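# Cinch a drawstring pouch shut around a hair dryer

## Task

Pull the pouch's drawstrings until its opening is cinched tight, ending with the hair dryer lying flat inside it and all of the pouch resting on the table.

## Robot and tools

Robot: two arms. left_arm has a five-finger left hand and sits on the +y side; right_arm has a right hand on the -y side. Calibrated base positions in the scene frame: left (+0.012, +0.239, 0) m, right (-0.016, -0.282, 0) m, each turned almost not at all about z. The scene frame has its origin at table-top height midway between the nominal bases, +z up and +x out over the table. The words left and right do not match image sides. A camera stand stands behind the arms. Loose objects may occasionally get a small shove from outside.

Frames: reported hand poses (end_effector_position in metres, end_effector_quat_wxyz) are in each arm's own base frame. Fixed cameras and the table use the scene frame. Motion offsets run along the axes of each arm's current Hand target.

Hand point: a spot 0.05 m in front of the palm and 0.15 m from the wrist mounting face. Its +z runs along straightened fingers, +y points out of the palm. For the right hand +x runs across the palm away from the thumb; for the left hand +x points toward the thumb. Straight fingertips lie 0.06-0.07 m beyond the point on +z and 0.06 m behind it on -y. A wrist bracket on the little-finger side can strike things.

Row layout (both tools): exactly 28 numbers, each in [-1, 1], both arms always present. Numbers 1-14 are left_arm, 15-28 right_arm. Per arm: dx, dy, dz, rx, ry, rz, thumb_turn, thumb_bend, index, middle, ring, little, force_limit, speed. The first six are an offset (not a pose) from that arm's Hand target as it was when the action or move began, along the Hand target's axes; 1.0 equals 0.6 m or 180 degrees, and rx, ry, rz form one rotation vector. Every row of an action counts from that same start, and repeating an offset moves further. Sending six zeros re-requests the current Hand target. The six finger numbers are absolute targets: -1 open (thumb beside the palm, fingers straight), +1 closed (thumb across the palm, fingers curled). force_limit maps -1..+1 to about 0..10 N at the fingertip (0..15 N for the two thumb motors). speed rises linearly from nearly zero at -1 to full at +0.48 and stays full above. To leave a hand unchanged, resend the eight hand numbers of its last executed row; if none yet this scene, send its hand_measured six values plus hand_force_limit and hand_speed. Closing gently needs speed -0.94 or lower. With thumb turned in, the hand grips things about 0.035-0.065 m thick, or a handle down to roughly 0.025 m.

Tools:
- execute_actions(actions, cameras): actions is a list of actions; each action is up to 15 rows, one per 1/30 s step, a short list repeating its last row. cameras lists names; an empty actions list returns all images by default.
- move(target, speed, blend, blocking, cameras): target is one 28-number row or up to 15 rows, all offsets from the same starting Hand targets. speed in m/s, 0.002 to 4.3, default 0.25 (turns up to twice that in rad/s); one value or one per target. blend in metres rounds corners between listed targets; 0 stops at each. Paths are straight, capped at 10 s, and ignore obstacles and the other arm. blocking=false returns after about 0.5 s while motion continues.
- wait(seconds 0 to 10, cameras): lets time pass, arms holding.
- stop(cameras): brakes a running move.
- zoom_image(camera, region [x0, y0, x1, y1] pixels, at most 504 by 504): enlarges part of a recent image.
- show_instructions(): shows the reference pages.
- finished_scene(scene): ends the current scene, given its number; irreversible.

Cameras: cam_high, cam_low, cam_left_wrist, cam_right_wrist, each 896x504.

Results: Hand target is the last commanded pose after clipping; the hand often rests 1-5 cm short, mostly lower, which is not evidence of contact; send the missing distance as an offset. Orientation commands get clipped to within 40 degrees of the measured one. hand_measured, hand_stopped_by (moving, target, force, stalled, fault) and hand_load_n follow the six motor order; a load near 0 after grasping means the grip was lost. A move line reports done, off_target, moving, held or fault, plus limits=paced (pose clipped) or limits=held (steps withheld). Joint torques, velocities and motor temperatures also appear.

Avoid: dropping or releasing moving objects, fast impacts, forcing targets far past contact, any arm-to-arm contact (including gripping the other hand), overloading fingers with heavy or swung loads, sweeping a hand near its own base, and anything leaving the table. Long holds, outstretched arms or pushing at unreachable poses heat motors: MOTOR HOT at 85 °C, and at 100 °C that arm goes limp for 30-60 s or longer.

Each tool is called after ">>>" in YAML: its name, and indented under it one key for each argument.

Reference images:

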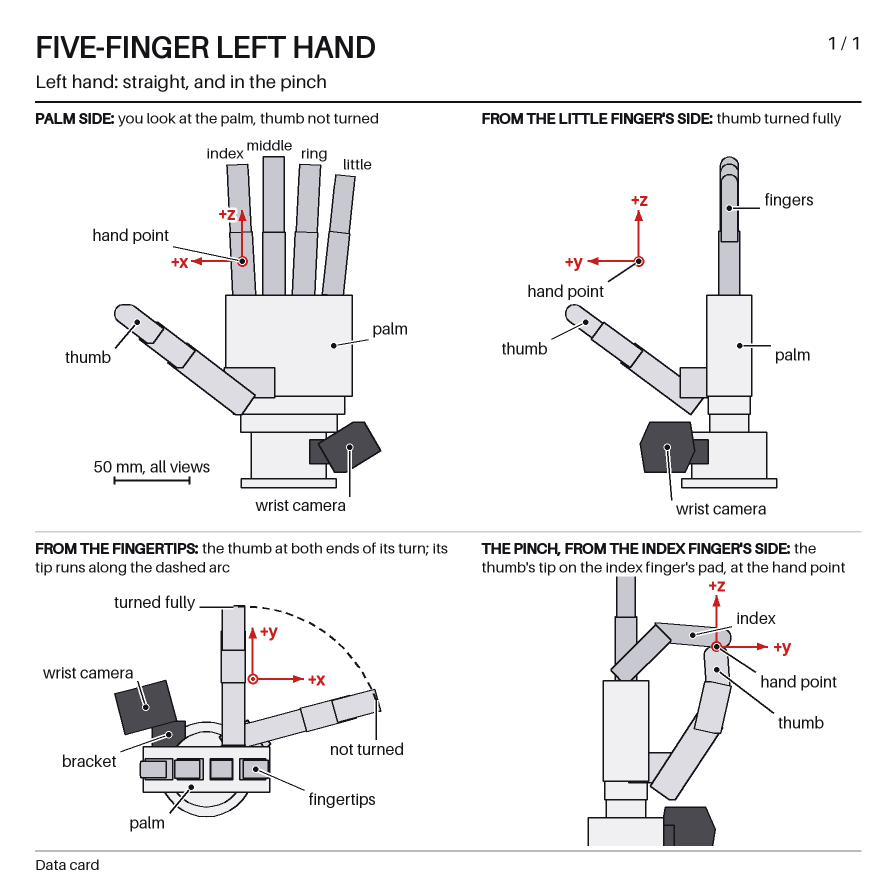

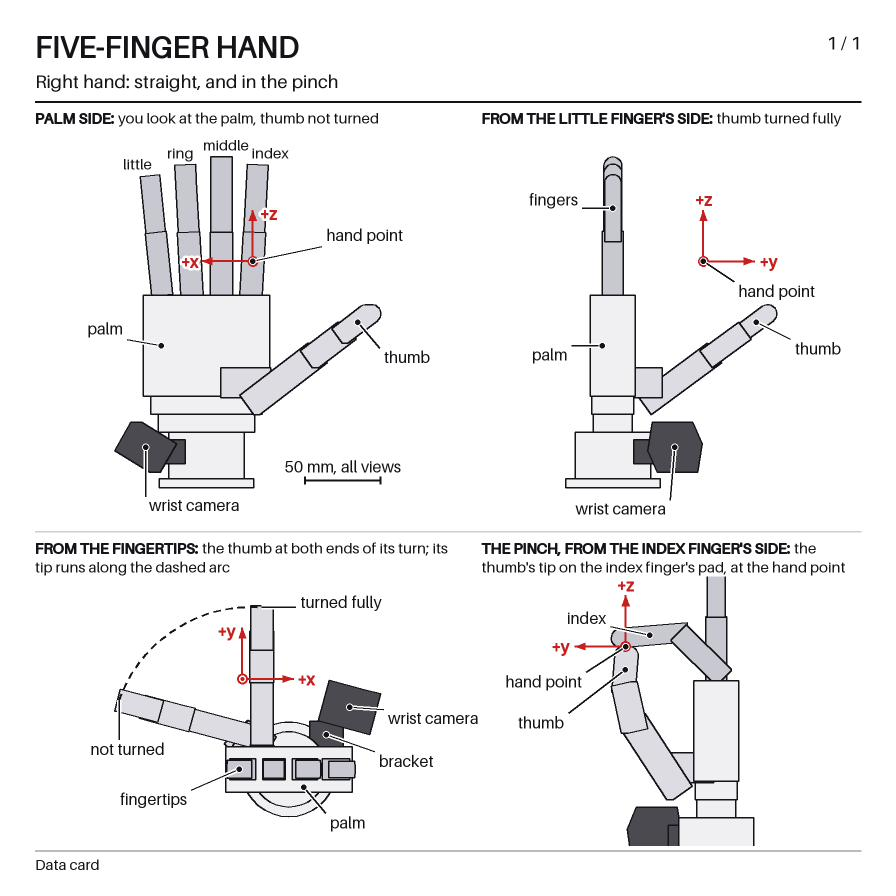

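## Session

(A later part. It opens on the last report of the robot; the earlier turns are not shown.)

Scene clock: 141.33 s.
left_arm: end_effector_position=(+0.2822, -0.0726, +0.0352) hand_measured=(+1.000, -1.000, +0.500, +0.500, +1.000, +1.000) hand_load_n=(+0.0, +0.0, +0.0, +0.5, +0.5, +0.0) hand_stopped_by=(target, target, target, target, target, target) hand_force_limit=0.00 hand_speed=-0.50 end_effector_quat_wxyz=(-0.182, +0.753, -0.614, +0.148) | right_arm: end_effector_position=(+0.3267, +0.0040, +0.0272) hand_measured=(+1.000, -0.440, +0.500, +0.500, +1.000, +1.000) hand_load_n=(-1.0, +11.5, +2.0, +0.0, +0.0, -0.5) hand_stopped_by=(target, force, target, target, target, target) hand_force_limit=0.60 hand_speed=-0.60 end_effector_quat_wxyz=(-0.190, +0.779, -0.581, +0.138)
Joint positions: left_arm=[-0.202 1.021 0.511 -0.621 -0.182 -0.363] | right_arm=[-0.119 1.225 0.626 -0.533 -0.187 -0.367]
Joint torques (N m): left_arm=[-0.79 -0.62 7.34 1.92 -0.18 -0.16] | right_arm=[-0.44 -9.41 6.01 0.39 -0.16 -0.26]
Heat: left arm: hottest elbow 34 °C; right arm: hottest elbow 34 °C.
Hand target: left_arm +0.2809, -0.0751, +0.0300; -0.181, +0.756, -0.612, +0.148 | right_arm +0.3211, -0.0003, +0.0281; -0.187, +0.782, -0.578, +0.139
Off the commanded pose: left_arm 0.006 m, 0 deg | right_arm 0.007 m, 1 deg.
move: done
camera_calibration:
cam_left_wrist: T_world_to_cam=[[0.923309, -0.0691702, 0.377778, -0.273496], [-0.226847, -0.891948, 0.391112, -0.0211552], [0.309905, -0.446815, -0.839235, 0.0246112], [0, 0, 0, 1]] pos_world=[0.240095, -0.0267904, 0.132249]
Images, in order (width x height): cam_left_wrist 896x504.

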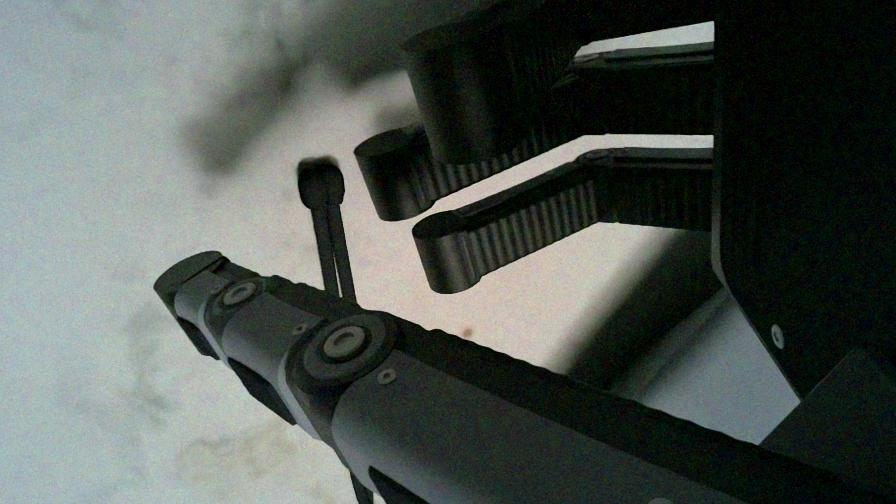

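>>> move:
  target: [0.0147,0.0288,0.0483,0,0,0, 1,-1,0.5,0.5,1,1,0,-0.5, 0,0,0,0,0,0, 1,0.26,0.5,0.5,1,1,0.6,-0.6]
  speed: 0.06
  cameras: ["cam_left_wrist"]

Scene clock: 143.30 s.
left_arm: end_effector_position=(+0.2826, -0.0821, +0.0014) hand_measured=(+1.000, -1.000, +0.500, +0.500, +1.000, +1.000) hand_load_n=(+0.0, +0.0, +0.0, +0.0, +0.0, +0.0) hand_stopped_by=(target, target, target, target, target, target) hand_force_limit=0.00 hand_speed=-0.50 end_effector_quat_wxyz=(-0.182, +0.753, -0.615, +0.148) | right_arm: end_effector_position=(+0.3267, +0.0040, +0.0272) hand_measured=(+1.000, -0.440, +0.500, +0.500, +1.000, +1.000) hand_load_n=(-1.5, +11.5, +2.0, +0.0, +0.0, +0.0) hand_stopped_by=(target, force, target, target, target, target) hand_force_limit=0.60 hand_speed=-0.60 end_effector_quat_wxyz=(-0.190, +0.779, -0.581, +0.138)
Joint positions: left_arm=[-0.238 1.109 0.46 -0.488 -0.197 -0.397] | right_arm=[-0.119 1.225 0.626 -0.533 -0.187 -0.367]
Joint torques (N m): left_arm=[-0.85 -1.49 6.68 1.77 -0.19 -0.16] | right_arm=[-0.5 -9.47 6.01 0.36 -0.16 -0.26]
Heat: left arm: hottest elbow 33 °C; right arm: hottest elbow 34 °C.
Hand target: left_arm +0.2806, -0.0843, -0.0036; -0.181, +0.756, -0.612, +0.148 | right_arm +0.3211, -0.0003, +0.0281; -0.187, +0.782, -0.578, +0.139
Off the commanded pose: left_arm 0.006 m, 0 deg | right_arm 0.007 m, 1 deg.
move: done
camera_calibration:
cam_left_wrist: T_world_to_cam=[[0.923234, -0.0693708, 0.377923, -0.261804], [-0.227147, -0.891835, 0.391197, -0.0160998], [0.309908, -0.44701, -0.83913, -0.00821158], [0, 0, 0, 1]] pos_world=[0.240594, -0.0361906, 0.0983495]
Images, in order (width x height): cam_left_wrist 896x504.

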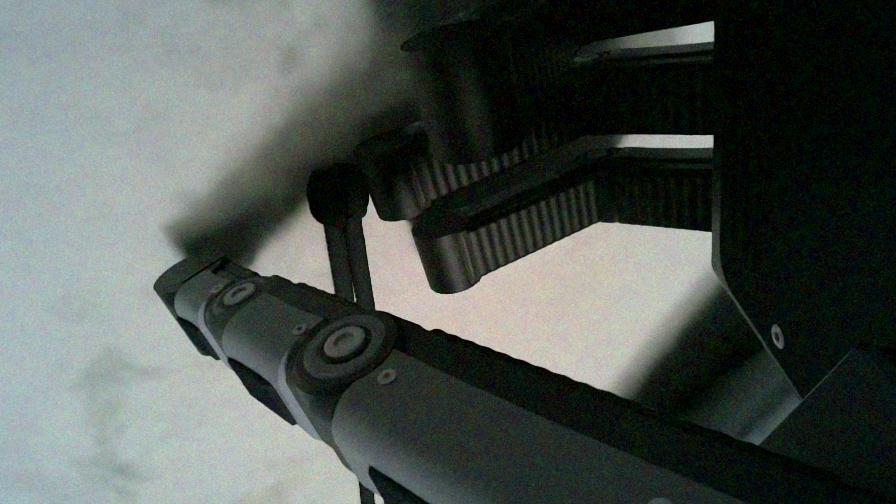

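>>> move:
  target: [0.013,0.0025,-0.0013,0,0,0, 1,-1,0.5,0.5,1,1,0,-0.5, 0,0,0,0,0,0, 1,0.26,0.5,0.5,1,1,0.6,-0.6]
  speed: 0.06
  cameras: ["cam_left_wrist"]

>>> execute_actions:
  actions:
    - [[0,0,0,0,0,0, 1,0.2,0.5,0.5,1,1,0.2,-0.6, 0,0,0,0,0,0, 1,0.26,0.5,0.5,1,1,0.6,-0.6]]
    - [[0,0,0,0,0,0, 1,0.2,0.5,0.5,1,1,0.2,-0.6, 0,0,0,0,0,0, 1,0.26,0.5,0.5,1,1,0.6,-0.6]]
    - [[0,0,0,0,0,0, 1,0.24,0.5,0.5,1,1,0.5,-0.7, 0,0,0,0,0,0, 1,0.26,0.5,0.5,1,1,0.6,-0.6]]
  cameras: ["cam_left_wrist"]

>>> zoom_image:
  camera: "cam_left_wrist"
  region: [220, 110, 480, 340]

Scene clock: 145.33 s.
left_arm: end_effector_position=(+0.2808, -0.0895, -0.0006) hand_measured=(+1.000, -1.000, +0.500, +0.500, +1.000, +1.000) hand_load_n=(+0.0, +0.0, +0.5, +0.0, +0.0, +0.0) hand_stopped_by=(target, target, target, target, target, target) hand_force_limit=0.00 hand_speed=-0.50 end_effector_quat_wxyz=(-0.182, +0.753, -0.615, +0.147) | right_arm: end_effector_position=(+0.3267, +0.0040, +0.0272) hand_measured=(+1.000, -0.440, +0.500, +0.500, +1.000, +1.000) hand_load_n=(-1.5, +11.5, +2.5, +0.0, +0.5, +0.0) hand_stopped_by=(target, force, target, target, target, target) hand_force_limit=0.60 hand_speed=-0.60 end_effector_quat_wxyz=(-0.190, +0.779, -0.581, +0.138)
Joint positions: left_arm=[-0.269 1.118 0.46 -0.488 -0.21 -0.425] | right_arm=[-0.119 1.225 0.626 -0.533 -0.187 -0.367]
Joint torques (N m): left_arm=[-0.67 -1.44 7.16 1.61 -0.19 -0.11] | right_arm=[-0.73 -9.17 6.04 0.38 -0.17 -0.28]
Heat: left arm: hottest elbow 33 °C; right arm: hottest elbow 34 °C.
Hand target: left_arm +0.2805, -0.0922, -0.0036; -0.181, +0.756, -0.612, +0.148 | right_arm +0.3211, -0.0003, +0.0281; -0.187, +0.782, -0.578, +0.139
Off the commanded pose: left_arm 0.004 m, 1 deg | right_arm 0.007 m, 1 deg.
move: done
camera_calibration:
cam_left_wrist: T_world_to_cam=[[0.924176, -0.069669, 0.37556, -0.260045], [-0.226193, -0.89211, 0.391122, -0.0226633], [0.307792, -0.446415, -0.840225, -0.0119955], [0, 0, 0, 1]] pos_world=[0.238893, -0.0436903, 0.0964477]
Images, in order (width x height): cam_left_wrist 896x504.

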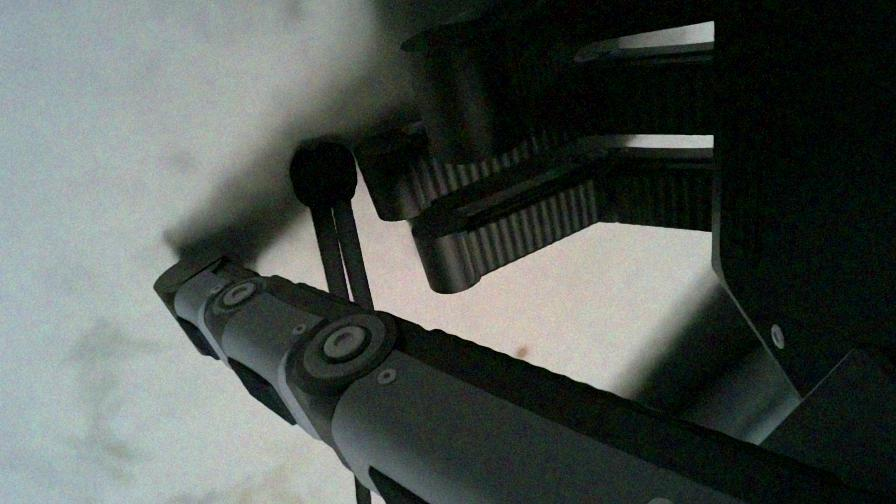

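Scene clock: 147.03 s.
left_arm: end_effector_position=(+0.2793, -0.0902, -0.0008) hand_measured=(+1.000, -0.660, +0.500, +0.500, +1.000, +1.000) hand_load_n=(-3.5, +8.5, +0.0, +0.0, +0.0, +0.5) hand_stopped_by=(target, force, target, target, target, target) hand_force_limit=0.50 hand_speed=-0.70 end_effector_quat_wxyz=(-0.180, +0.753, -0.616, +0.145) | right_arm: end_effector_position=(+0.3267, +0.0040, +0.0272) hand_measured=(+1.000, -0.440, +0.500, +0.500, +1.000, +1.000) hand_load_n=(-1.5, +11.5, +2.0, +0.0, +0.0, +0.0) hand_stopped_by=(target, force, target, target, target, target) hand_force_limit=0.60 hand_speed=-0.60 end_effector_quat_wxyz=(-0.190, +0.779, -0.581, +0.138)
Joint positions: left_arm=[-0.271 1.117 0.46 -0.493 -0.209 -0.426] | right_arm=[-0.119 1.225 0.626 -0.533 -0.187 -0.367]
Joint torques (N m): left_arm=[-0.67 -1.38 7.13 1.84 -0.26 -0.15] | right_arm=[-0.56 -9.29 6.13 0.38 -0.17 -0.26]
Heat: left arm: hottest elbow 33 °C; right arm: hottest elbow 34 °C.
Hand target: left_arm +0.2806, -0.0922, -0.0036; -0.181, +0.756, -0.612, +0.148 | right_arm +0.3211, -0.0003, +0.0281; -0.187, +0.782, -0.578, +0.139
Off the commanded pose: left_arm 0.004 m, 1 deg | right_arm 0.007 m, 1 deg.
Step readings (end_effector_position of left_arm | right_arm):
0: (+0.2808, -0.0895, -0.0006) | (+0.3267, +0.0040, +0.0272)
1: (+0.2808, -0.0895, -0.0006) | (+0.3267, +0.0040, +0.0272)
2: (+0.2808, -0.0895, -0.0006) | (+0.3267, +0.0040, +0.0272)
4: (+0.2808, -0.0896, -0.0006) | (+0.3267, +0.0040, +0.0272)
8: (+0.2808, -0.0896, -0.0006) | (+0.3267, +0.0040, +0.0272)
15: (+0.2808, -0.0895, -0.0006) | (+0.3267, +0.0040, +0.0272)
16: (+0.2808, -0.0895, -0.0006) | (+0.3267, +0.0040, +0.0272)
17: (+0.2808, -0.0895, -0.0006) | (+0.3267, +0.0040, +0.0272)
19: (+0.2807, -0.0900, -0.0006) | (+0.3267, +0.0040, +0.0272)
23: (+0.2796, -0.0902, -0.0008) | (+0.3267, +0.0040, +0.0272)
30: (+0.2796, -0.0902, -0.0008) | (+0.3267, +0.0040, +0.0272)
31: (+0.2796, -0.0902, -0.0008) | (+0.3267, +0.0040, +0.0272)
32: (+0.2796, -0.0902, -0.0008) | (+0.3267, +0.0040, +0.0272)
34: (+0.2793, -0.0902, -0.0009) | (+0.3267, +0.0040, +0.0272)
38: (+0.2793, -0.0902, -0.0008) | (+0.3267, +0.0040, +0.0272)
45: (+0.2793, -0.0902, -0.0008) | (+0.3267, +0.0040, +0.0272)
camera_calibration:
cam_left_wrist: T_world_to_cam=[[0.925614, -0.0715677, 0.37164, -0.259292], [-0.226551, -0.89137, 0.3926, -0.0233392], [0.303171, -0.447591, -0.841278, -0.0107924], [0, 0, 0, 1]] pos_world=[0.237989, -0.0441914, 0.0964467]
Images, in order (width x height): cam_left_wrist 896x504.

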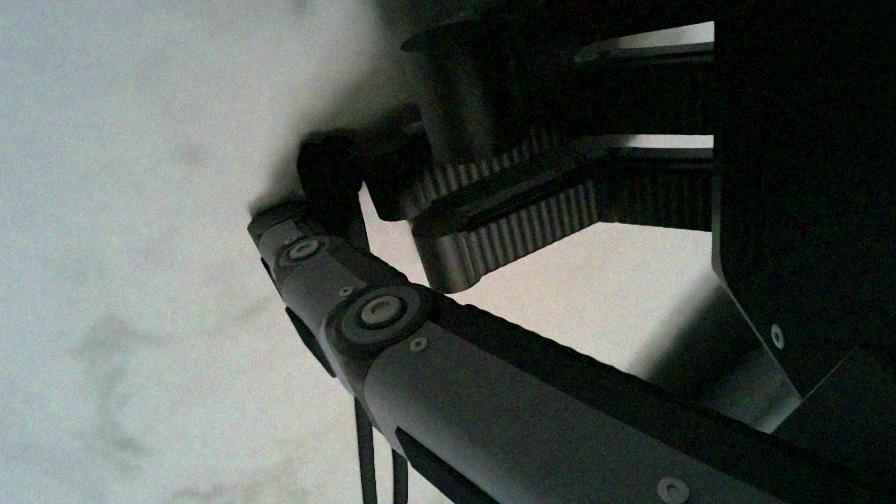

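Scaled by 1.938.

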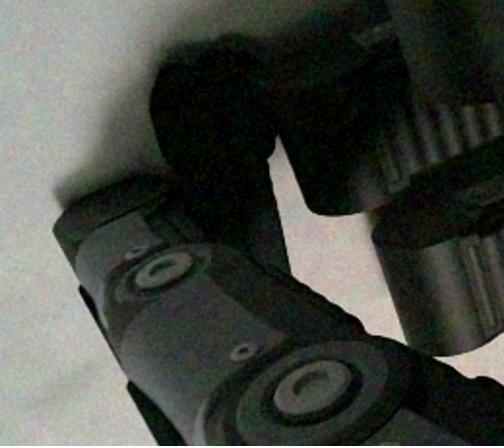

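>>> execute_actions:
  actions:
    - [[0,-0.0057,-0.0111,0,0,0, 1,0.26,0.5,0.5,1,1,0.6,-0.6, 0,0,0,0,0,0, 1,0.26,0.5,0.5,1,1,0.6,-0.6]]
    - [[0,0,0,0,0,0, 1,0.28,0.5,0.5,1,1,0.6,-0.6, 0,0,0,0,0,0, 1,0.26,0.5,0.5,1,1,0.6,-0.6]]
  cameras: ["cam_left_wrist"]

>>> zoom_image:
  camera: "cam_left_wrist"
  region: [220, 80, 480, 310]

Scene clock: 148.67 s.
left_arm: end_effector_position=(+0.2738, -0.0906, +0.0003) hand_measured=(+1.000, -0.544, +0.500, +0.500, +1.000, +1.000) hand_load_n=(+5.0, +12.5, +0.0, +0.5, +0.0, +0.0) hand_stopped_by=(target, force, target, target, target, target) hand_force_limit=0.60 hand_speed=-0.60 end_effector_quat_wxyz=(-0.175, +0.752, -0.619, +0.140) | right_arm: end_effector_position=(+0.3267, +0.0040, +0.0272) hand_measured=(+1.000, -0.440, +0.500, +0.500, +1.000, +1.000) hand_load_n=(-1.5, +11.5, +2.0, +0.0, +0.0, +0.0) hand_stopped_by=(target, force, target, target, target, target) hand_force_limit=0.60 hand_speed=-0.60 end_effector_quat_wxyz=(-0.190, +0.779, -0.581, +0.138)
Joint positions: left_arm=[-0.275 1.107 0.46 -0.517 -0.204 -0.426] | right_arm=[-0.119 1.225 0.626 -0.533 -0.187 -0.367]
Joint torques (N m): left_arm=[-0.44 -1.96 8.23 1.44 -0.4 -0.15] | right_arm=[-0.62 -9 6.05 0.42 -0.17 -0.28]
Heat: left arm: hottest elbow 33 °C; right arm: hottest elbow 33 °C.
Hand target: left_arm +0.2806, -0.0922, +0.0040; -0.181, +0.756, -0.612, +0.148 | right_arm +0.3211, -0.0003, +0.0281; -0.187, +0.782, -0.578, +0.139
Off the commanded pose: left_arm 0.008 m, 1 deg | right_arm 0.007 m, 1 deg.
Step readings (end_effector_position of left_arm | right_arm):
0: (+0.2793, -0.0902, -0.0008) | (+0.3267, +0.0040, +0.0272)
1: (+0.2793, -0.0902, -0.0008) | (+0.3267, +0.0040, +0.0272)
2: (+0.2790, -0.0901, -0.0008) | (+0.3267, +0.0040, +0.0272)
4: (+0.2774, -0.0902, -0.0004) | (+0.3267, +0.0040, +0.0272)
8: (+0.2741, -0.0907, +0.0000) | (+0.3267, +0.0040, +0.0272)
15: (+0.2738, -0.0906, +0.0002) | (+0.3267, +0.0040, +0.0272)
16: (+0.2738, -0.0906, +0.0002) | (+0.3267, +0.0040, +0.0272)
17: (+0.2738, -0.0906, +0.0002) | (+0.3267, +0.0040, +0.0272)
19: (+0.2738, -0.0906, +0.0003) | (+0.3267, +0.0040, +0.0272)
23: (+0.2738, -0.0906, +0.0003) | (+0.3267, +0.0040, +0.0272)
30: (+0.2738, -0.0906, +0.0003) | (+0.3267, +0.0040, +0.0272)
camera_calibration:
cam_left_wrist: T_world_to_cam=[[0.930467, -0.0763356, 0.358334, -0.25645], [-0.225559, -0.890078, 0.396086, -0.0255654], [0.28871, -0.449371, -0.845407, -0.00458874], [0, 0, 0, 1]] pos_world=[0.234177, -0.0443935, 0.0981415]
Images, in order (width x height): cam_left_wrist 896x504.

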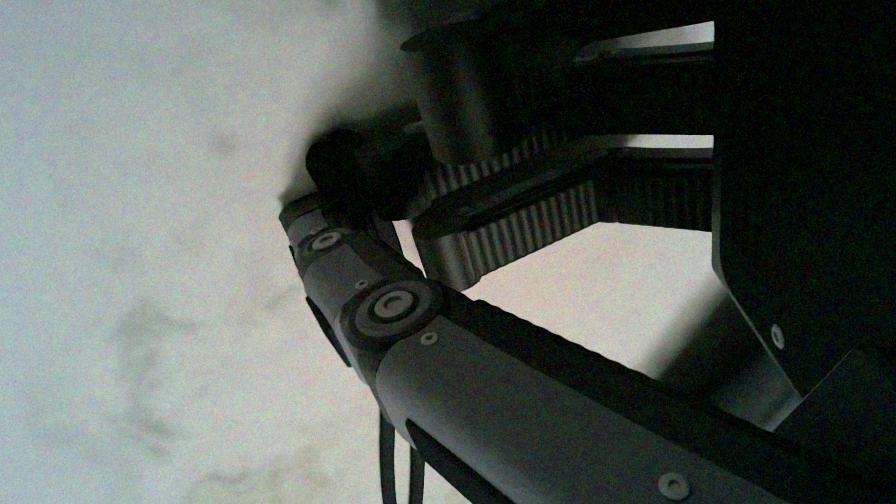

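Scaled by 1.938.

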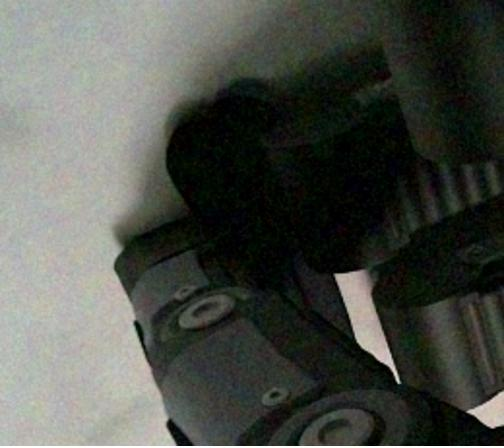

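>>> move:
  target: [-0.0815,-0.0382,-0.0367,0,0,0, 1,0.28,0.5,0.5,1,1,0.6,-0.6, 0,0,0,0,0,0, 1,0.26,0.5,0.5,1,1,0.6,-0.6]
  speed: 0.05
  cameras: ["cam_high","cam_left_wrist"]

>>> zoom_image:
  camera: "cam_high"
  region: [330, 190, 480, 360]

>>> zoom_image:
  camera: "cam_left_wrist"
  region: [220, 80, 480, 310]

Scene clock: 150.97 s.
left_arm: end_effector_position=(+0.2682, -0.0512, +0.0201) hand_measured=(+1.000, -0.544, +0.500, +0.500, +1.000, +1.000) hand_load_n=(+7.5, +8.5, +0.0, +0.5, +0.0, +0.0) hand_stopped_by=(target, force, target, target, target, target) hand_force_limit=0.60 hand_speed=-0.60 end_effector_quat_wxyz=(-0.164, +0.764, -0.607, +0.145) | right_arm: end_effector_position=(+0.3260, +0.0069, +0.0277) hand_measured=(+1.000, -0.440, +0.500, +0.500, +1.000, +1.000) hand_load_n=(+0.0, +11.0, +2.0, +0.0, +0.0, +0.0) hand_stopped_by=(target, force, target, target, target, target) hand_force_limit=0.60 hand_speed=-0.60 end_effector_quat_wxyz=(-0.195, +0.780, -0.579, +0.133)
Joint positions: left_arm=[-0.096 1.008 0.46 -0.596 -0.114 -0.299] | right_arm=[-0.119 1.225 0.626 -0.536 -0.202 -0.367]
Joint torques (N m): left_arm=[1.14 -1.96 11.04 0.55 -0.54 0.43] | right_arm=[-0.62 -9.05 6.01 0.57 0.48 -0.29]
Heat: left arm: hottest elbow 33 °C; right arm: hottest elbow 33 °C.
Hand target: left_arm +0.2806, -0.0421, +0.0338; -0.181, +0.756, -0.612, +0.148 | right_arm +0.3212, -0.0003, +0.0282; -0.187, +0.782, -0.578, +0.139
Off the commanded pose: left_arm 0.021 m, 2 deg | right_arm 0.009 m, 1 deg.
move: off_target (left_arm)
camera_calibration:
cam_left_wrist: T_world_to_cam=[[0.934252, -0.0401965, 0.354342, -0.254421], [-0.198921, -0.883424, 0.424256, -0.0069419], [0.295981, -0.466848, -0.833336, 0.0284099], [0, 0, 0, 1]] pos_world=[0.227904, -0.00309636, 0.116772]
Images, in order (width x height): cam_high 896x504, cam_left_wrist 896x504.

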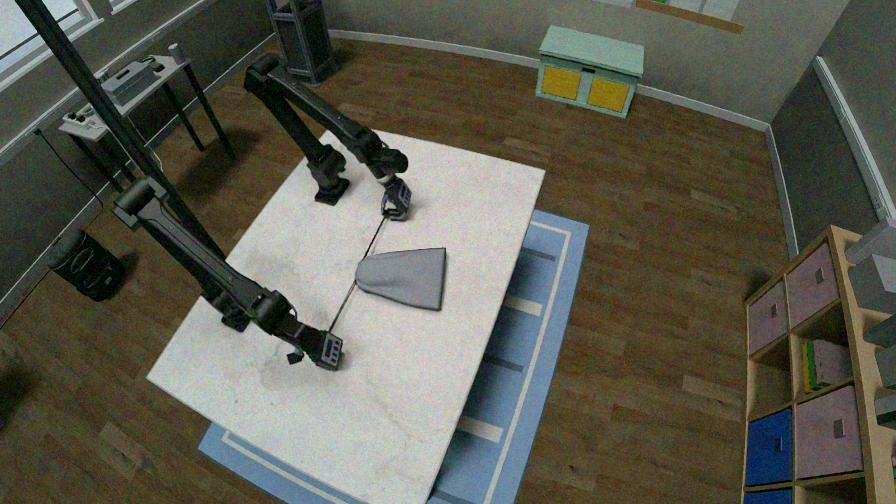

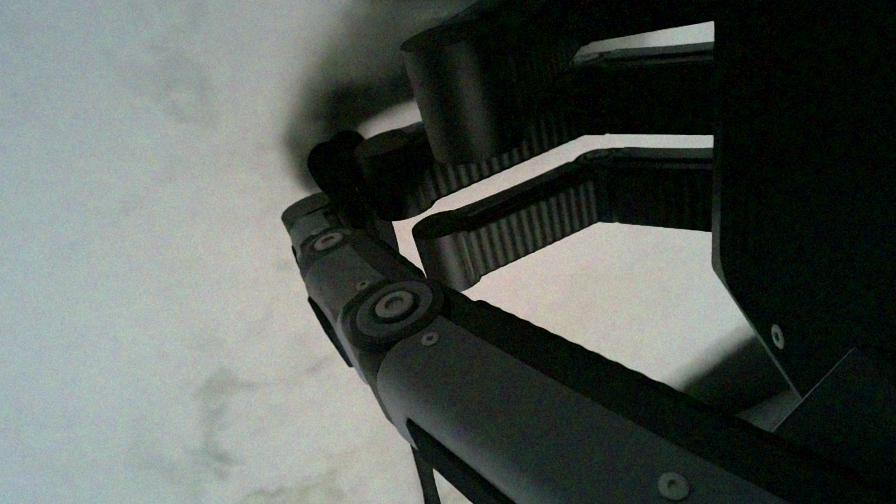

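Scaled by 2.965.

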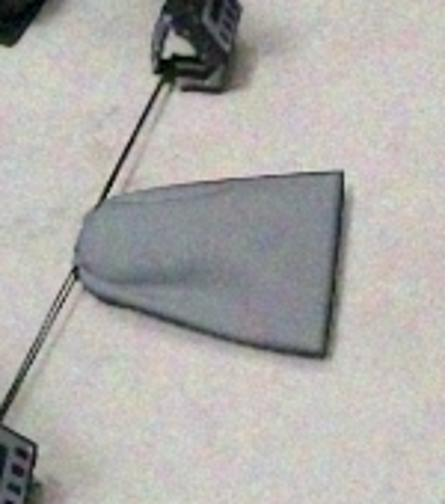

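Scaled by 1.938.

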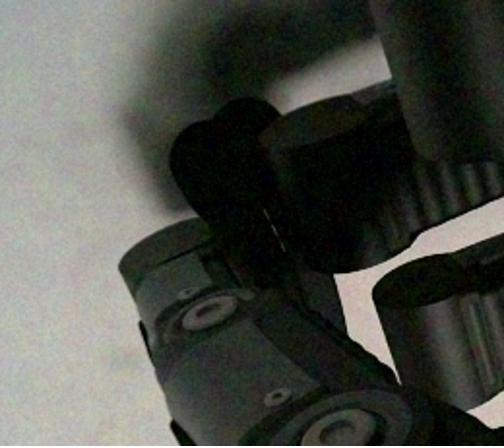

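>>> move:
  target: [-0.0489,-0.0093,0.0047,0,0,0, 1,0.28,0.5,0.5,1,1,0.6,-0.6, 0.0294,0.0158,-0.008,0,0,0, 1,0.26,0.5,0.5,1,1,0.6,-0.6]
  speed: 0.03
  cameras: ["cam_high","cam_low"]

>>> zoom_image:
  camera: "cam_high"
  region: [330, 220, 460, 340]

>>> zoom_image:
  camera: "cam_low"
  region: [340, 250, 480, 320]

Scene clock: 153.30 s.
left_arm: end_effector_position=(+0.2671, -0.0152, +0.0204) hand_measured=(+1.000, -0.542, +0.500, +0.500, +1.000, +1.000) hand_load_n=(+0.0, +0.0, +0.0, +0.0, +0.0, +0.0) hand_stopped_by=(target, force, target, target, target, target) hand_force_limit=0.60 hand_speed=-0.60 end_effector_quat_wxyz=(-0.169, +0.761, -0.611, +0.136) | right_arm: end_effector_position=(+0.3176, -0.0167, +0.0246) hand_measured=(+1.000, -0.440, +0.500, +0.500, +1.000, +1.000) hand_load_n=(-1.5, +11.5, +2.0, +0.0, +0.0, +0.0) hand_stopped_by=(target, force, target, target, target, target) hand_force_limit=0.60 hand_speed=-0.60 end_effector_quat_wxyz=(-0.187, +0.779, -0.583, +0.135)
Joint positions: left_arm=[0.04 1.003 0.46 -0.596 -0.074 -0.161] | right_arm=[-0.19 1.222 0.618 -0.551 -0.214 -0.432]
Joint torques (N m): left_arm=[0.32 -1.73 10.81 1.01 0.03 0.16] | right_arm=[-0.26 -9.05 6.58 0.47 -0.2 -0.27]
Heat: left arm: hottest elbow 33 °C; right arm: hottest elbow 33 °C.
Hand target: left_arm +0.2806, -0.0120, +0.0338; -0.181, +0.756, -0.612, +0.148 | right_arm +0.3161, -0.0203, +0.0281; -0.187, +0.782, -0.578, +0.139
Off the commanded pose: left_arm 0.019 m, 2 deg | right_arm 0.005 m, 1 deg.
move: off_target (left_arm)
Images, in order (width x height): cam_high 896x504, cam_low 896x504.

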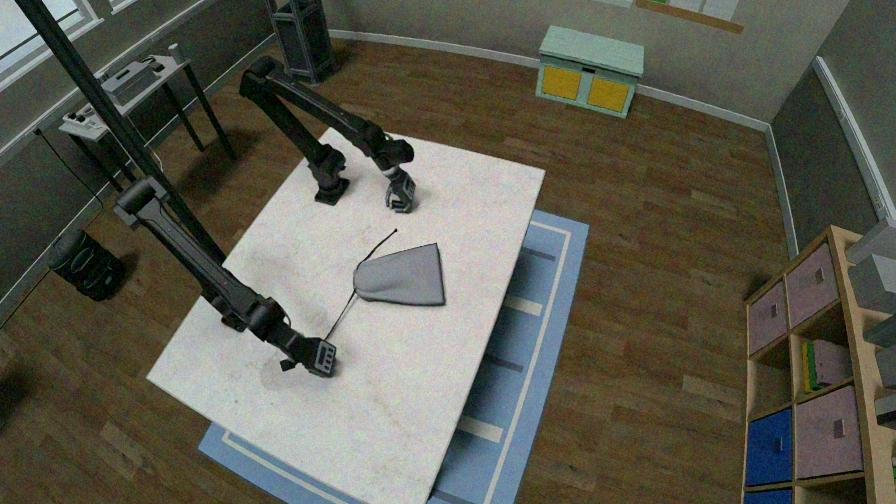

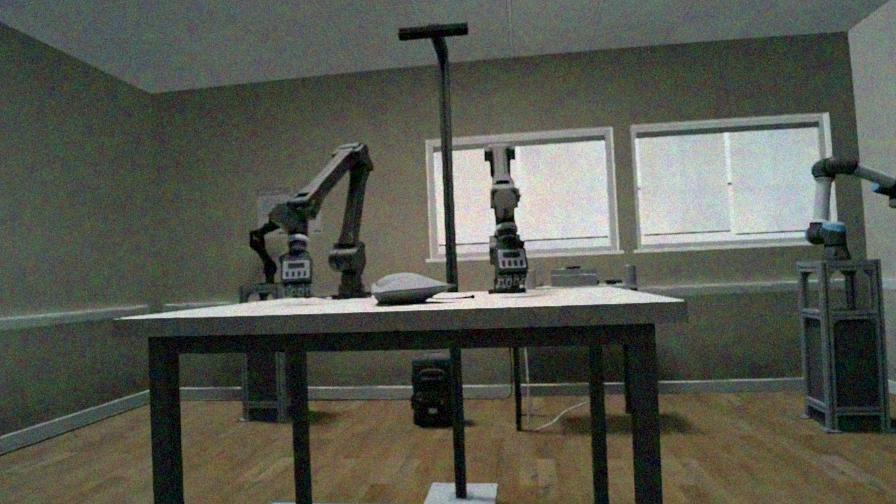

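Scaled by 3.877.

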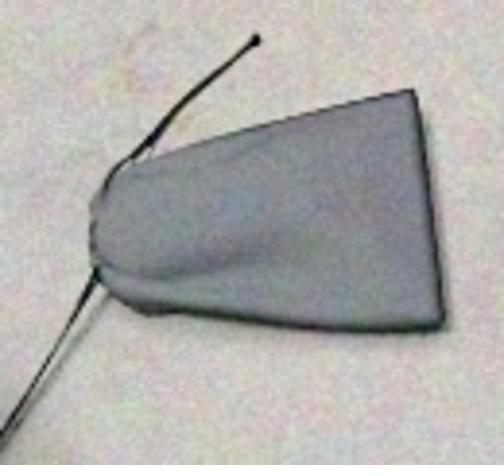

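Scaled by 3.600.

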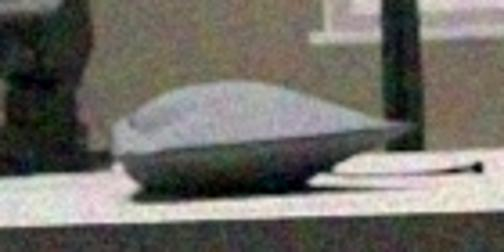

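>>> move:
  target:
    - [0,-0.0605,-0.1188,0,0,0, 1,-1,0.5,0.5,1,1,0,-0.5, 0,0,0,0,0,0, 1,0.26,0.5,0.5,1,1,0.6,-0.6]
    - [0.3318,0.0215,-0.1903,0,0,0, 1,-1,0.5,0.5,1,1,0,-0.5, 0,0,0,0,0,0, 1,0.26,0.5,0.5,1,1,0.6,-0.6]
  speed: 0.15
  blend: [0.03,0]
  cameras: ["cam_left_wrist","cam_right_wrist"]

Scene clock: 157.27 s.
left_arm: end_effector_position=(+0.2453, -0.2039, +0.1081) hand_measured=(+1.000, -1.000, +0.500, +0.500, +1.000, +1.000) hand_load_n=(+0.0, +0.0, +0.0, +0.0, +0.0, +0.0) hand_stopped_by=(target, target, target, target, target, target) hand_force_limit=0.00 hand_speed=-0.50 end_effector_quat_wxyz=(-0.182, +0.753, -0.620, +0.126) | right_arm: end_effector_position=(+0.3176, -0.0167, +0.0246) hand_measured=(+1.000, -0.440, +0.500, +0.500, +1.000, +1.000) hand_load_n=(-1.0, +11.5, +2.0, +0.0, +0.0, +0.0) hand_stopped_by=(target, force, target, target, target, target) hand_force_limit=0.60 hand_speed=-0.60 end_effector_quat_wxyz=(-0.187, +0.779, -0.583, +0.135)
Joint positions: left_arm=[-0.72 1.068 0.767 -1.015 -0.37 -0.865] | right_arm=[-0.19 1.222 0.618 -0.551 -0.214 -0.432]
Joint torques (N m): left_arm=[-0.79 -1.96 13.89 0.35 -0.3 -0.16] | right_arm=[-0.38 -9.05 6.48 0.49 -0.2 -0.27]
Heat: left arm: hottest elbow 33 °C; right arm: hottest elbow 33 °C.
Hand target: left_arm +0.2600, -0.2199, +0.1300; -0.181, +0.756, -0.612, +0.148 | right_arm +0.3161, -0.0202, +0.0281; -0.187, +0.782, -0.578, +0.139
Off the commanded pose: left_arm 0.031 m, 3 deg | right_arm 0.005 m, 1 deg.
move: off_target (left_arm)
camera_calibration:
cam_left_wrist: T_world_to_cam=[[0.935957, -0.0796737, 0.342982, -0.277576], [-0.214046, -0.902169, 0.374535, -0.178492], [0.279587, -0.423962, -0.861445, 0.0529938], [0, 0, 0, 1]] pos_world=[0.206777, -0.160678, 0.207706]
cam_right_wrist: T_world_to_cam=[[-0.771771, -0.468846, -0.429597, 0.245698], [-0.630759, 0.650158, 0.423601, 0.196683], [0.0807021, 0.597895, -0.797502, 0.119462], [0, 0, 0, 1]] pos_world=[0.304042, -0.0841062, 0.117507]
Images, in order (width x height): cam_left_wrist 896x504, cam_right_wrist 896x504.

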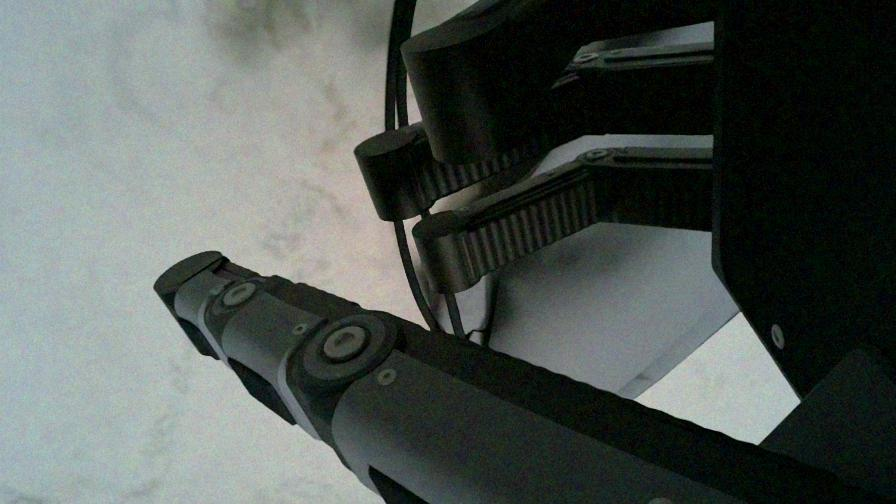

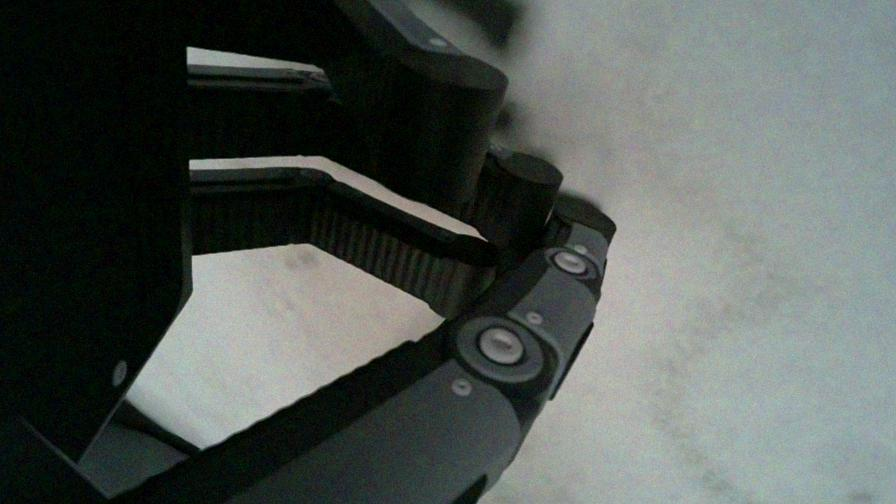

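>>> move:
  target: [0.0711,0.0363,-0.0745,0,0,0, -1,-1,-1,-1,-1,-1,0,0, 0,0,0,0,0,0, 1,0.26,0.5,0.5,1,1,0.6,-0.6]
  speed: 0.15
  cameras: ["cam_left_wrist"]

Scene clock: 159.30 s.
left_arm: end_effector_position=(+0.2188, -0.2522, +0.1376) hand_measured=(-1.000, -1.000, -1.000, -1.000, -1.000, -1.000) hand_load_n=(+0.0, +0.0, +0.0, +0.0, +0.0, +0.0) hand_stopped_by=(target, target, target, target, target, target) hand_force_limit=0.00 hand_speed=0.00 end_effector_quat_wxyz=(-0.185, +0.752, -0.620, +0.126) | right_arm: end_effector_position=(+0.3176, -0.0167, +0.0246) hand_measured=(+1.000, -0.440, +0.500, +0.500, +1.000, +1.000) hand_load_n=(-1.0, +11.5, +2.0, +0.0, +0.0, +0.0) hand_stopped_by=(target, force, target, target, target, target) hand_force_limit=0.60 hand_speed=-0.60 end_effector_quat_wxyz=(-0.187, +0.779, -0.583, +0.135)
Joint positions: left_arm=[-0.906 1.112 0.88 -1.162 -0.418 -1.06] | right_arm=[-0.19 1.222 0.618 -0.551 -0.214 -0.432]
Joint torques (N m): left_arm=[-0.67 -2.49 14.06 0.2 -0.36 -0.11] | right_arm=[0.03 -9.11 6.45 0.47 -0.21 -0.25]
Heat: left arm: hottest elbow 33 °C; right arm: hottest elbow 33 °C.
Hand target: left_arm +0.2300, -0.2697, +0.1600; -0.181, +0.756, -0.612, +0.147 | right_arm +0.3161, -0.0202, +0.0281; -0.187, +0.782, -0.578, +0.139
Off the commanded pose: left_arm 0.031 m, 3 deg | right_arm 0.005 m, 1 deg.
move: off_target (left_arm)
camera_calibration:
cam_left_wrist: T_world_to_cam=[[0.934367, -0.0823741, 0.346659, -0.267506], [-0.216188, -0.90443, 0.36779, -0.237957], [0.283232, -0.418594, -0.862878, 0.0661159], [0, 0, 0, 1]] pos_world=[0.179779, -0.209575, 0.237301]
Images, in order (width x height): cam_left_wrist 896x504.

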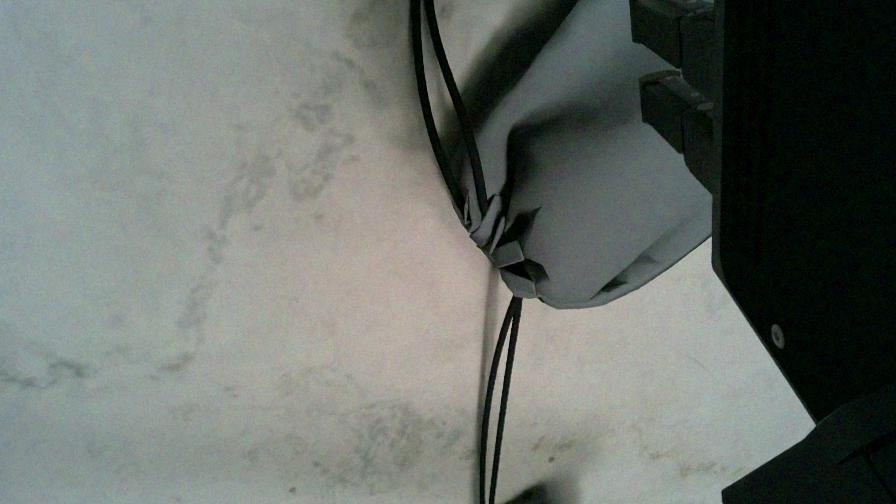

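>>> zoom_image:
  camera: "cam_left_wrist"
  region: [420, 150, 620, 330]

Scaled by 2.520.

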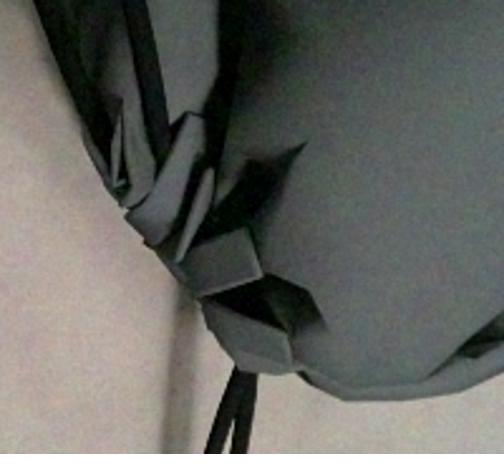

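>>> move:
  target:
    - [0,-0.0303,-0.0594,0,0,0, -1,-1,-1,-1,-1,-1,0,0, -0.016,0.0078,0.026,0,0,0, 1,0.26,0.5,0.5,1,1,0.6,-0.6]
    - [-0.3,-0.03,-0.0594,0,0,0, -1,-1,-1,-1,-1,-1,0,0, -0.016,0.0078,0.026,0,0,0, 1,-1,0.5,0.5,1,1,0.6,-0.6]
    - [-0.3,-0.03,-0.0594,0,0,0, -1,-1,-1,-1,-1,-1,0,0, 0.02,-0.0757,-0.1485,0,0,0, 1,-1,0.5,0.5,1,1,0.6,-0.6]
  speed: 0.1
  cameras: ["all"]

>>> zoom_image:
  camera: "cam_high"
  region: [330, 210, 480, 370]

Scene clock: 167.40 s.
left_arm: end_effector_position=(+0.1966, -0.0976, +0.2050) hand_measured=(-1.000, -1.000, -1.000, -1.000, -1.000, -1.000) hand_load_n=(+0.0, +0.0, +0.0, +0.0, +0.0, +0.0) hand_stopped_by=(target, target, target, target, target, target) hand_force_limit=0.00 hand_speed=0.00 end_effector_quat_wxyz=(-0.182, +0.758, -0.607, +0.156) | right_arm: end_effector_position=(+0.3001, -0.0231, +0.1020) hand_measured=(+1.000, -1.000, +0.500, +0.500, +1.000, +1.000) hand_load_n=(+0.0, +0.0, +0.0, +0.0, +0.5, +0.0) hand_stopped_by=(target, target, target, target, target, target) hand_force_limit=0.60 hand_speed=-0.60 end_effector_quat_wxyz=(-0.176, +0.782, -0.587, +0.112)
Joint positions: left_arm=[-0.438 0.655 0.806 -1.319 -0.275 -0.602] | right_arm=[-0.222 1.094 0.758 -0.877 -0.226 -0.465]
Joint torques (N m): left_arm=[0.38 0.91 8.13 0.81 -0.1 0.16] | right_arm=[-0.56 -8.06 11.95 0.18 -0.28 -0.21]
Heat: left arm: hottest elbow 33 °C; right arm: hottest elbow 33 °C.
Hand target: left_arm +0.1924, -0.0936, +0.1996; -0.181, +0.756, -0.612, +0.148 | right_arm +0.3197, -0.0316, +0.1282; -0.187, +0.782, -0.578, +0.139
Off the commanded pose: left_arm 0.008 m, 1 deg | right_arm 0.034 m, 3 deg.
move: off_target (right_arm)
camera_calibration:
cam_left_wrist: T_world_to_cam=[[0.91921, -0.0509782, 0.390455, -0.26037], [-0.219904, -0.889009, 0.401628, -0.132418], [0.326644, -0.455043, -0.828396, 0.176033], [0, 0, 0, 1]] pos_world=[0.152715, -0.0508916, 0.300671]
cam_right_wrist: T_world_to_cam=[[-0.791375, -0.466921, -0.394601, 0.264835], [-0.610071, 0.644604, 0.460759, 0.146932], [0.0392236, 0.605368, -0.794978, 0.198669], [0, 0, 0, 1]] pos_world=[0.291431, -0.0913241, 0.194741]

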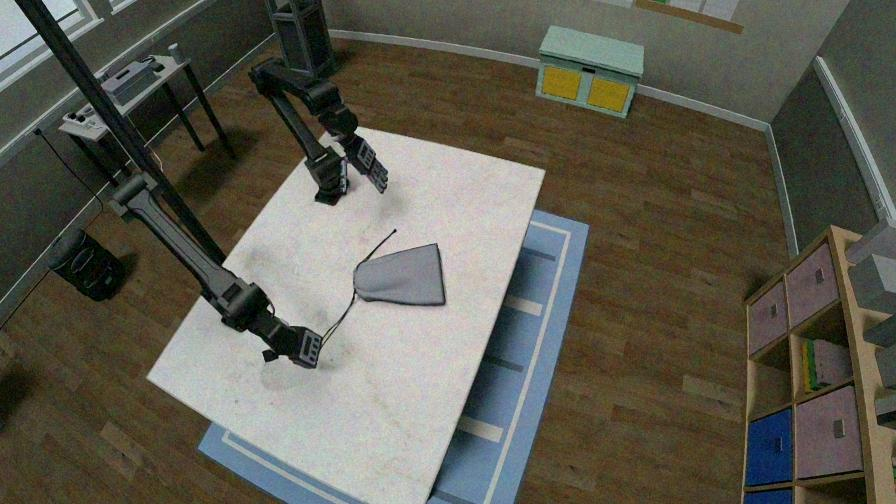

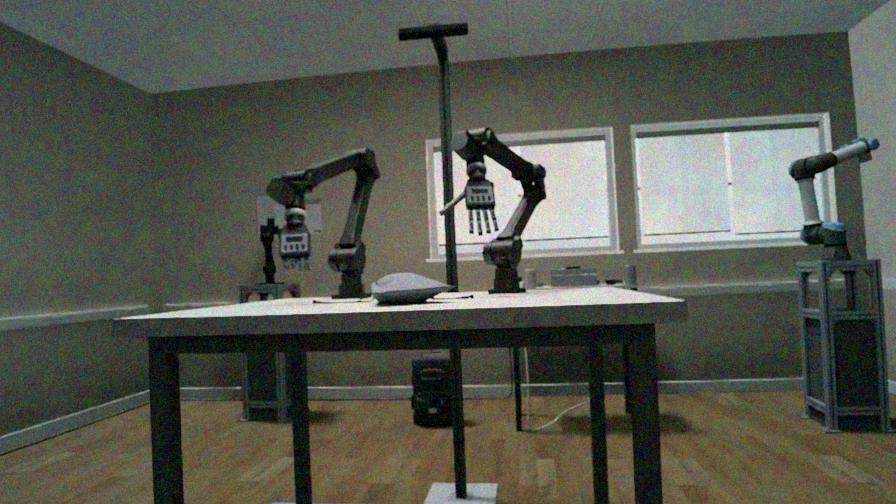

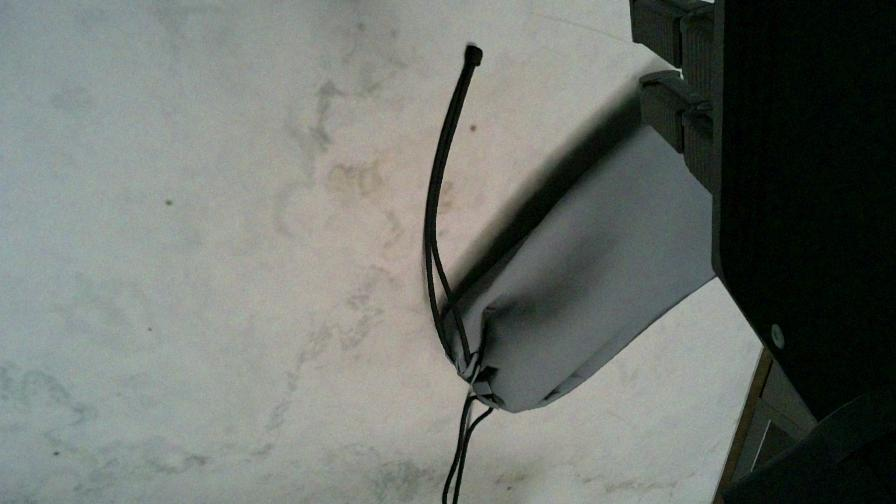

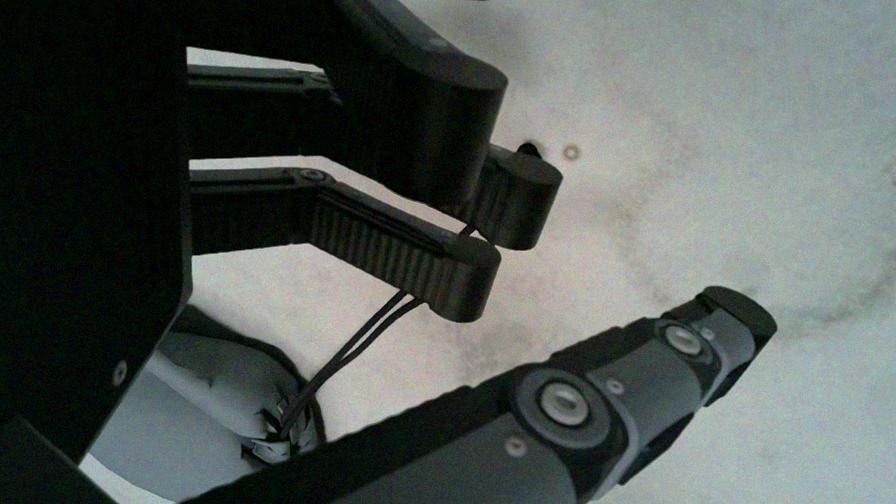

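Scaled by 3.150.

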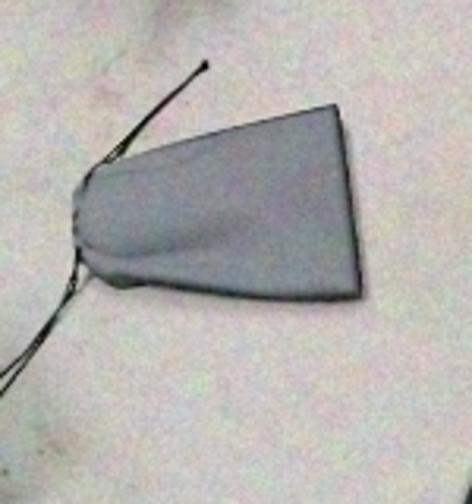

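>>> finished_scene:
  scene: 1

The scene is finished: the task was done.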